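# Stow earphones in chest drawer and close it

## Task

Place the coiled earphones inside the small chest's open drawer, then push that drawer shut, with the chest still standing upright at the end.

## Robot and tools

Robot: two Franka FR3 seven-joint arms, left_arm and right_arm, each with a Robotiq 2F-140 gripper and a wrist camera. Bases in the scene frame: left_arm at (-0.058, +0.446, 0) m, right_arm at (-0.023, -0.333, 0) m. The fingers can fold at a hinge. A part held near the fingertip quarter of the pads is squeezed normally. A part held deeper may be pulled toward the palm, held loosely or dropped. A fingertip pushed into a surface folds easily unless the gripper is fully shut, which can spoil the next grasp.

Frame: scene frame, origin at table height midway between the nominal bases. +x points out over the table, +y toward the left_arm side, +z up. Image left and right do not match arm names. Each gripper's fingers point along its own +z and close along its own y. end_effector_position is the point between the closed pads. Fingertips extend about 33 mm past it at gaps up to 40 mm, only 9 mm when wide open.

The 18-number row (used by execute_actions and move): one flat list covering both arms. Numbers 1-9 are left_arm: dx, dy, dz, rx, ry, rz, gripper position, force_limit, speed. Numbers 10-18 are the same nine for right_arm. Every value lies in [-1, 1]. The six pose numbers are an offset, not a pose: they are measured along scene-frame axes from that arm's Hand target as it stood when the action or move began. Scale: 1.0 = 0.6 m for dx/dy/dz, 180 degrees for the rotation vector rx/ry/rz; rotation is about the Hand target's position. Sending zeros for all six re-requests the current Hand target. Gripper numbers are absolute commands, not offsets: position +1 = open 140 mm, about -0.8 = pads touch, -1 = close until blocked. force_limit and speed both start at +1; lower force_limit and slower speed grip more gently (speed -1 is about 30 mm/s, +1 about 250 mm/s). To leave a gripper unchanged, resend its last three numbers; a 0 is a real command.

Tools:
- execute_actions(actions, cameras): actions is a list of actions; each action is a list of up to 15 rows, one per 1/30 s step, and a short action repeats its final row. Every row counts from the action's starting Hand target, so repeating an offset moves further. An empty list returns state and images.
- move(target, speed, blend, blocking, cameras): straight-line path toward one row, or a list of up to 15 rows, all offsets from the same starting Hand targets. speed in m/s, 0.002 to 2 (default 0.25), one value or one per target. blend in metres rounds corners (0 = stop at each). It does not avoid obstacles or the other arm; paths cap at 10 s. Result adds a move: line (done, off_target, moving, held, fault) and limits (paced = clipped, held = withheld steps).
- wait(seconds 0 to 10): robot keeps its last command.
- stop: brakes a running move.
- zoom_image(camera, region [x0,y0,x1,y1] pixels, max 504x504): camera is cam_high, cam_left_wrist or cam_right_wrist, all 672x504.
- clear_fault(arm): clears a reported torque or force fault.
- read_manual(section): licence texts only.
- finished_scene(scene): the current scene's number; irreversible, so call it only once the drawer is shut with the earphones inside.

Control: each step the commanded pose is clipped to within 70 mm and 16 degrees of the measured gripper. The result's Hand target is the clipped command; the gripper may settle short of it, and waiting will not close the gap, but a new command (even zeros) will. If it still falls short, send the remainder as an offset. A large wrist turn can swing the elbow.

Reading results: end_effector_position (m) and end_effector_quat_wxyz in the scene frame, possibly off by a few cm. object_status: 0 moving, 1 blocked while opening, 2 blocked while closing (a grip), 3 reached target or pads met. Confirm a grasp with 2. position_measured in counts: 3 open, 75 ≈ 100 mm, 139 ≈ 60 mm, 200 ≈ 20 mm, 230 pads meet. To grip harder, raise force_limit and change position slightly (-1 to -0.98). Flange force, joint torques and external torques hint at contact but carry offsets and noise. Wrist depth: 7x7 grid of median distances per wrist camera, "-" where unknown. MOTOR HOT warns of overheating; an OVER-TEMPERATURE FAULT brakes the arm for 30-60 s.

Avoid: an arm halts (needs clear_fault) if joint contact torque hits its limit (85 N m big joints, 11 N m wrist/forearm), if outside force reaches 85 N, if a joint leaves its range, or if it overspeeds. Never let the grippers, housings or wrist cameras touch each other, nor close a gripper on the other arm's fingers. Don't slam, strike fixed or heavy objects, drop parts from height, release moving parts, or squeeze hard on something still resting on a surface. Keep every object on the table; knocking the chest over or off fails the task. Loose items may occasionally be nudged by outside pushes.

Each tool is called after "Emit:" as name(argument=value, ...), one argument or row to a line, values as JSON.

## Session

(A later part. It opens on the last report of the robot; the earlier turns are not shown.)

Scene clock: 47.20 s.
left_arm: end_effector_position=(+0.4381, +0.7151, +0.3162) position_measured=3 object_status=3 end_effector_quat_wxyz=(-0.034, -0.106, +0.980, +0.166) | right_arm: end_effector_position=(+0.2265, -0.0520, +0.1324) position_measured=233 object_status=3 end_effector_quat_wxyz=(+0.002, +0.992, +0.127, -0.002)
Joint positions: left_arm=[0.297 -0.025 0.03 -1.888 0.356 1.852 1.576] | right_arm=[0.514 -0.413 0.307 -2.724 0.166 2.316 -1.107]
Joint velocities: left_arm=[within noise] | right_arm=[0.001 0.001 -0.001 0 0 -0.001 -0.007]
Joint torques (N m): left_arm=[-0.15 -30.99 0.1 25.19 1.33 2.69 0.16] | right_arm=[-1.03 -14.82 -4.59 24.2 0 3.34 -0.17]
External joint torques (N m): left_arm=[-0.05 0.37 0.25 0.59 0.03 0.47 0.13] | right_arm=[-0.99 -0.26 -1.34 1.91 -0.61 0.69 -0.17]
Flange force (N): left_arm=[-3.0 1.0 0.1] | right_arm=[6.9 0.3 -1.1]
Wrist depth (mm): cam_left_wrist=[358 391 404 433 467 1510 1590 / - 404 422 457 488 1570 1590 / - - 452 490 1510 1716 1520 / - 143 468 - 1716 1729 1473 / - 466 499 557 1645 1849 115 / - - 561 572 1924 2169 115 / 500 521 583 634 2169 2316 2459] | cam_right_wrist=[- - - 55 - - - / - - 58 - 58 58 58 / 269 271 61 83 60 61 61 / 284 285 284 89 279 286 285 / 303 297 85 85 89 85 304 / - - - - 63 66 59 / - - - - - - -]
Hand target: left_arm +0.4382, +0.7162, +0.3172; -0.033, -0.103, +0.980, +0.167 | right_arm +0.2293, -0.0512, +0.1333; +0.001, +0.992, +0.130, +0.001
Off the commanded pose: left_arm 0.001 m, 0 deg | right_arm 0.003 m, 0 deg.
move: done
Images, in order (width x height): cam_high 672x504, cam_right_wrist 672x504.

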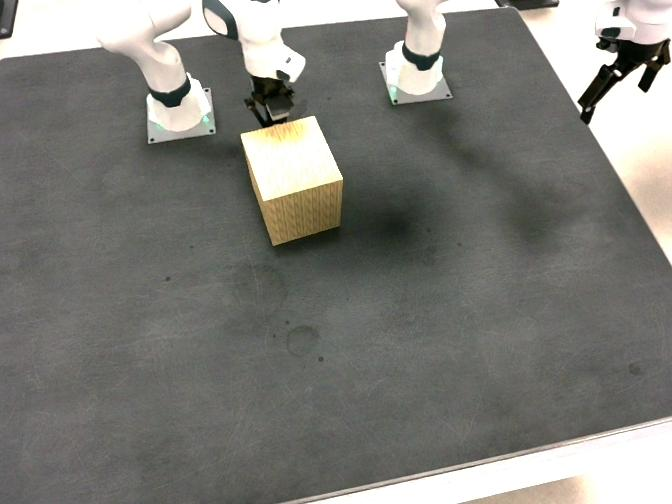

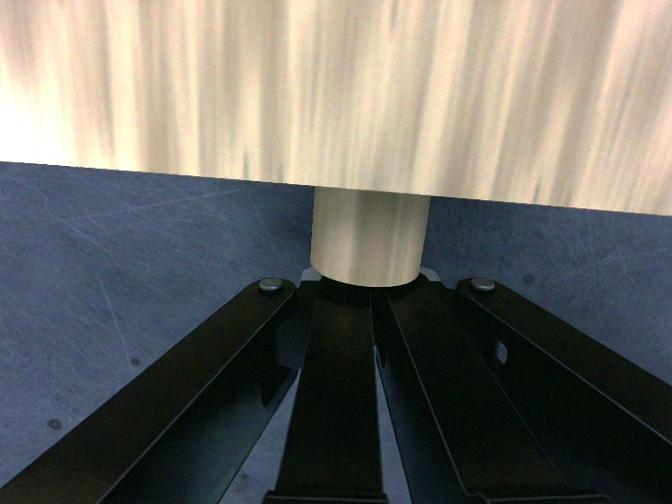

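Emit:
move(
  target=[0,0,0,0,0,0,1,1,1,0.013,0.003,0,0,0,0,-1,-1,0],
  speed=0.03,
  cameras=[],
)

Emit:
move(
  target=[
    [0,0,0,0,0,0,1,1,1,-0.16,-0.034,0,0,0,0,-1,-1,0],
    [0,0,0,0,0,0,1,1,1,-0.16,-0.034,0.2,0,0,0,-1,-1,0],
  ],
  speed=0.15,
  cameras=["cam_high","cam_right_wrist"],
)

Scene clock: 48.70 s.
left_arm: end_effector_position=(+0.4381, +0.7151, +0.3162) position_measured=3 object_status=3 end_effector_quat_wxyz=(-0.034, -0.106, +0.980, +0.166) | right_arm: end_effector_position=(+0.2306, -0.0510, +0.1311) position_measured=233 object_status=3 end_effector_quat_wxyz=(+0.004, +0.992, +0.129, -0.006)
Joint positions: left_arm=[0.297 -0.025 0.03 -1.888 0.356 1.852 1.576] | right_arm=[0.507 -0.39 0.305 -2.707 0.157 2.313 -1.111]
Joint torques (N m): left_arm=[-0.13 -31.01 0.16 25.19 1.34 2.7 0.11] | right_arm=[-2.62 -15.4 -5.32 25.48 -0.31 4.32 -0.26]
External joint torques (N m): left_arm=[-0.11 0.56 0.24 0.47 0.04 0.48 0.08] | right_arm=[-2.56 -0.14 -2.22 3.28 -0.92 1.7 -0.27]
Flange force (N): left_arm=[-3.2 0.8 0.4] | right_arm=[13.7 0.2 0.7]
Wrist depth (mm): cam_left_wrist=[360 374 404 430 473 1500 1645 / 368 412 447 454 1455 1580 1539 / 385 - 464 486 - 1794 1520 / - 143 472 528 1634 1692 1437 / - 464 496 - 1794 1878 115 / 471 489 533 602 1988 2209 110 / 503 - 536 1864 2093 2209 2511] | cam_right_wrist=[- - - - - - - / - - 56 - 56 57 57 / 269 268 270 - 59 59 59 / 283 282 280 87 277 284 286 / 304 296 85 85 89 84 - / - - - - 62 66 59 / - - - - - - -]
Hand target: left_arm +0.4382, +0.7162, +0.3172; -0.033, -0.103, +0.980, +0.167 | right_arm +0.2371, -0.0494, +0.1333; +0.001, +0.992, +0.130, +0.001
Off the commanded pose: left_arm 0.001 m, 0 deg | right_arm 0.007 m, 1 deg.
move: off_target (right_arm)
No camera images: "cameras" was empty.

Scene clock: 51.63 s.
left_arm: end_effector_position=(+0.4381, +0.7151, +0.3162) position_measured=3 object_status=3 end_effector_quat_wxyz=(-0.034, -0.106, +0.980, +0.166) | right_arm: end_effector_position=(+0.1408, -0.0689, +0.2525) position_measured=233 object_status=3 end_effector_quat_wxyz=(+0.000, +0.991, +0.132, +0.000)
Joint positions: left_arm=[0.297 -0.025 0.03 -1.888 0.356 1.852 1.576] | right_arm=[0.635 -0.832 0.289 -2.68 0.222 1.863 -1.033]
Joint velocities: left_arm=[within noise] | right_arm=[-0.001 0 0.002 0 -0.001 -0.003 0.001]
Joint torques (N m): left_arm=[-0.16 -31.03 0.12 25.21 1.34 2.68 0.12] | right_arm=[-0.83 -4.67 -6.32 26.01 0.57 2.48 0.23]
External joint torques (N m): left_arm=[-0.07 0.54 0.27 0.5 0.04 0.45 0.08] | right_arm=[-0.83 -0.87 -0.59 1.54 -0.22 -0.19 0.23]
Flange force (N): left_arm=[-3.2 0.9 0.3] | right_arm=[0.8 1.0 -5.0]
Wrist depth (mm): cam_left_wrist=[358 382 404 - - 1510 1623 / - 403 428 - 1491 1645 1590 / 397 417 453 481 1645 1657 1549 / 398 133 479 515 1645 1741 1437 / - 124 - - 1754 1878 115 / 468 - - 591 1893 2189 115 / 491 528 - 1645 2093 2316 2485] | cam_right_wrist=[341 348 344 324 341 347 343 / - 390 366 368 377 365 374 / 382 382 388 391 386 380 387 / - 420 423 143 410 428 410 / 443 429 85 85 89 85 435 / - - - - 62 66 59 / - - - - - - -]
Hand target: left_arm +0.4382, +0.7162, +0.3172; -0.033, -0.103, +0.980, +0.167 | right_arm +0.1411, -0.0698, +0.2533; +0.001, +0.992, +0.130, +0.001
Off the commanded pose: left_arm 0.001 m, 0 deg | right_arm 0.001 m, 0 deg.
move: done
Images, in order (width x height): cam_high 672x504, cam_right_wrist 672x504.

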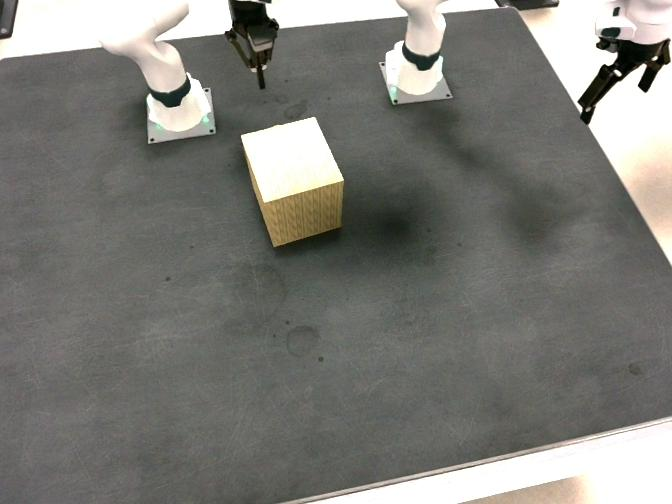

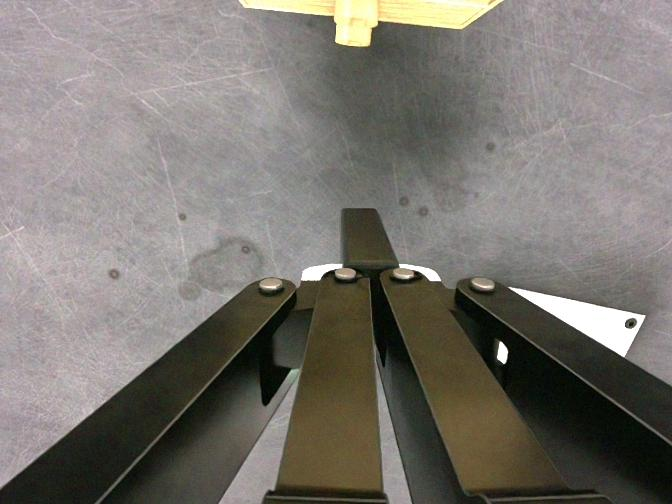

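Emit:
zoom_image(
  camera="cam_right_wrist",
  region=[230, 0, 510, 100],
)

Scaled by 1.800 from the camera's 672x504 image, which has a finer 960x720 frame.

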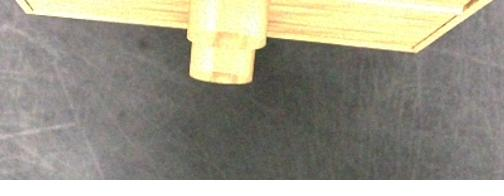

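Emit:
finished_scene(
  scene=2,
)

The scene is finished: the task was done.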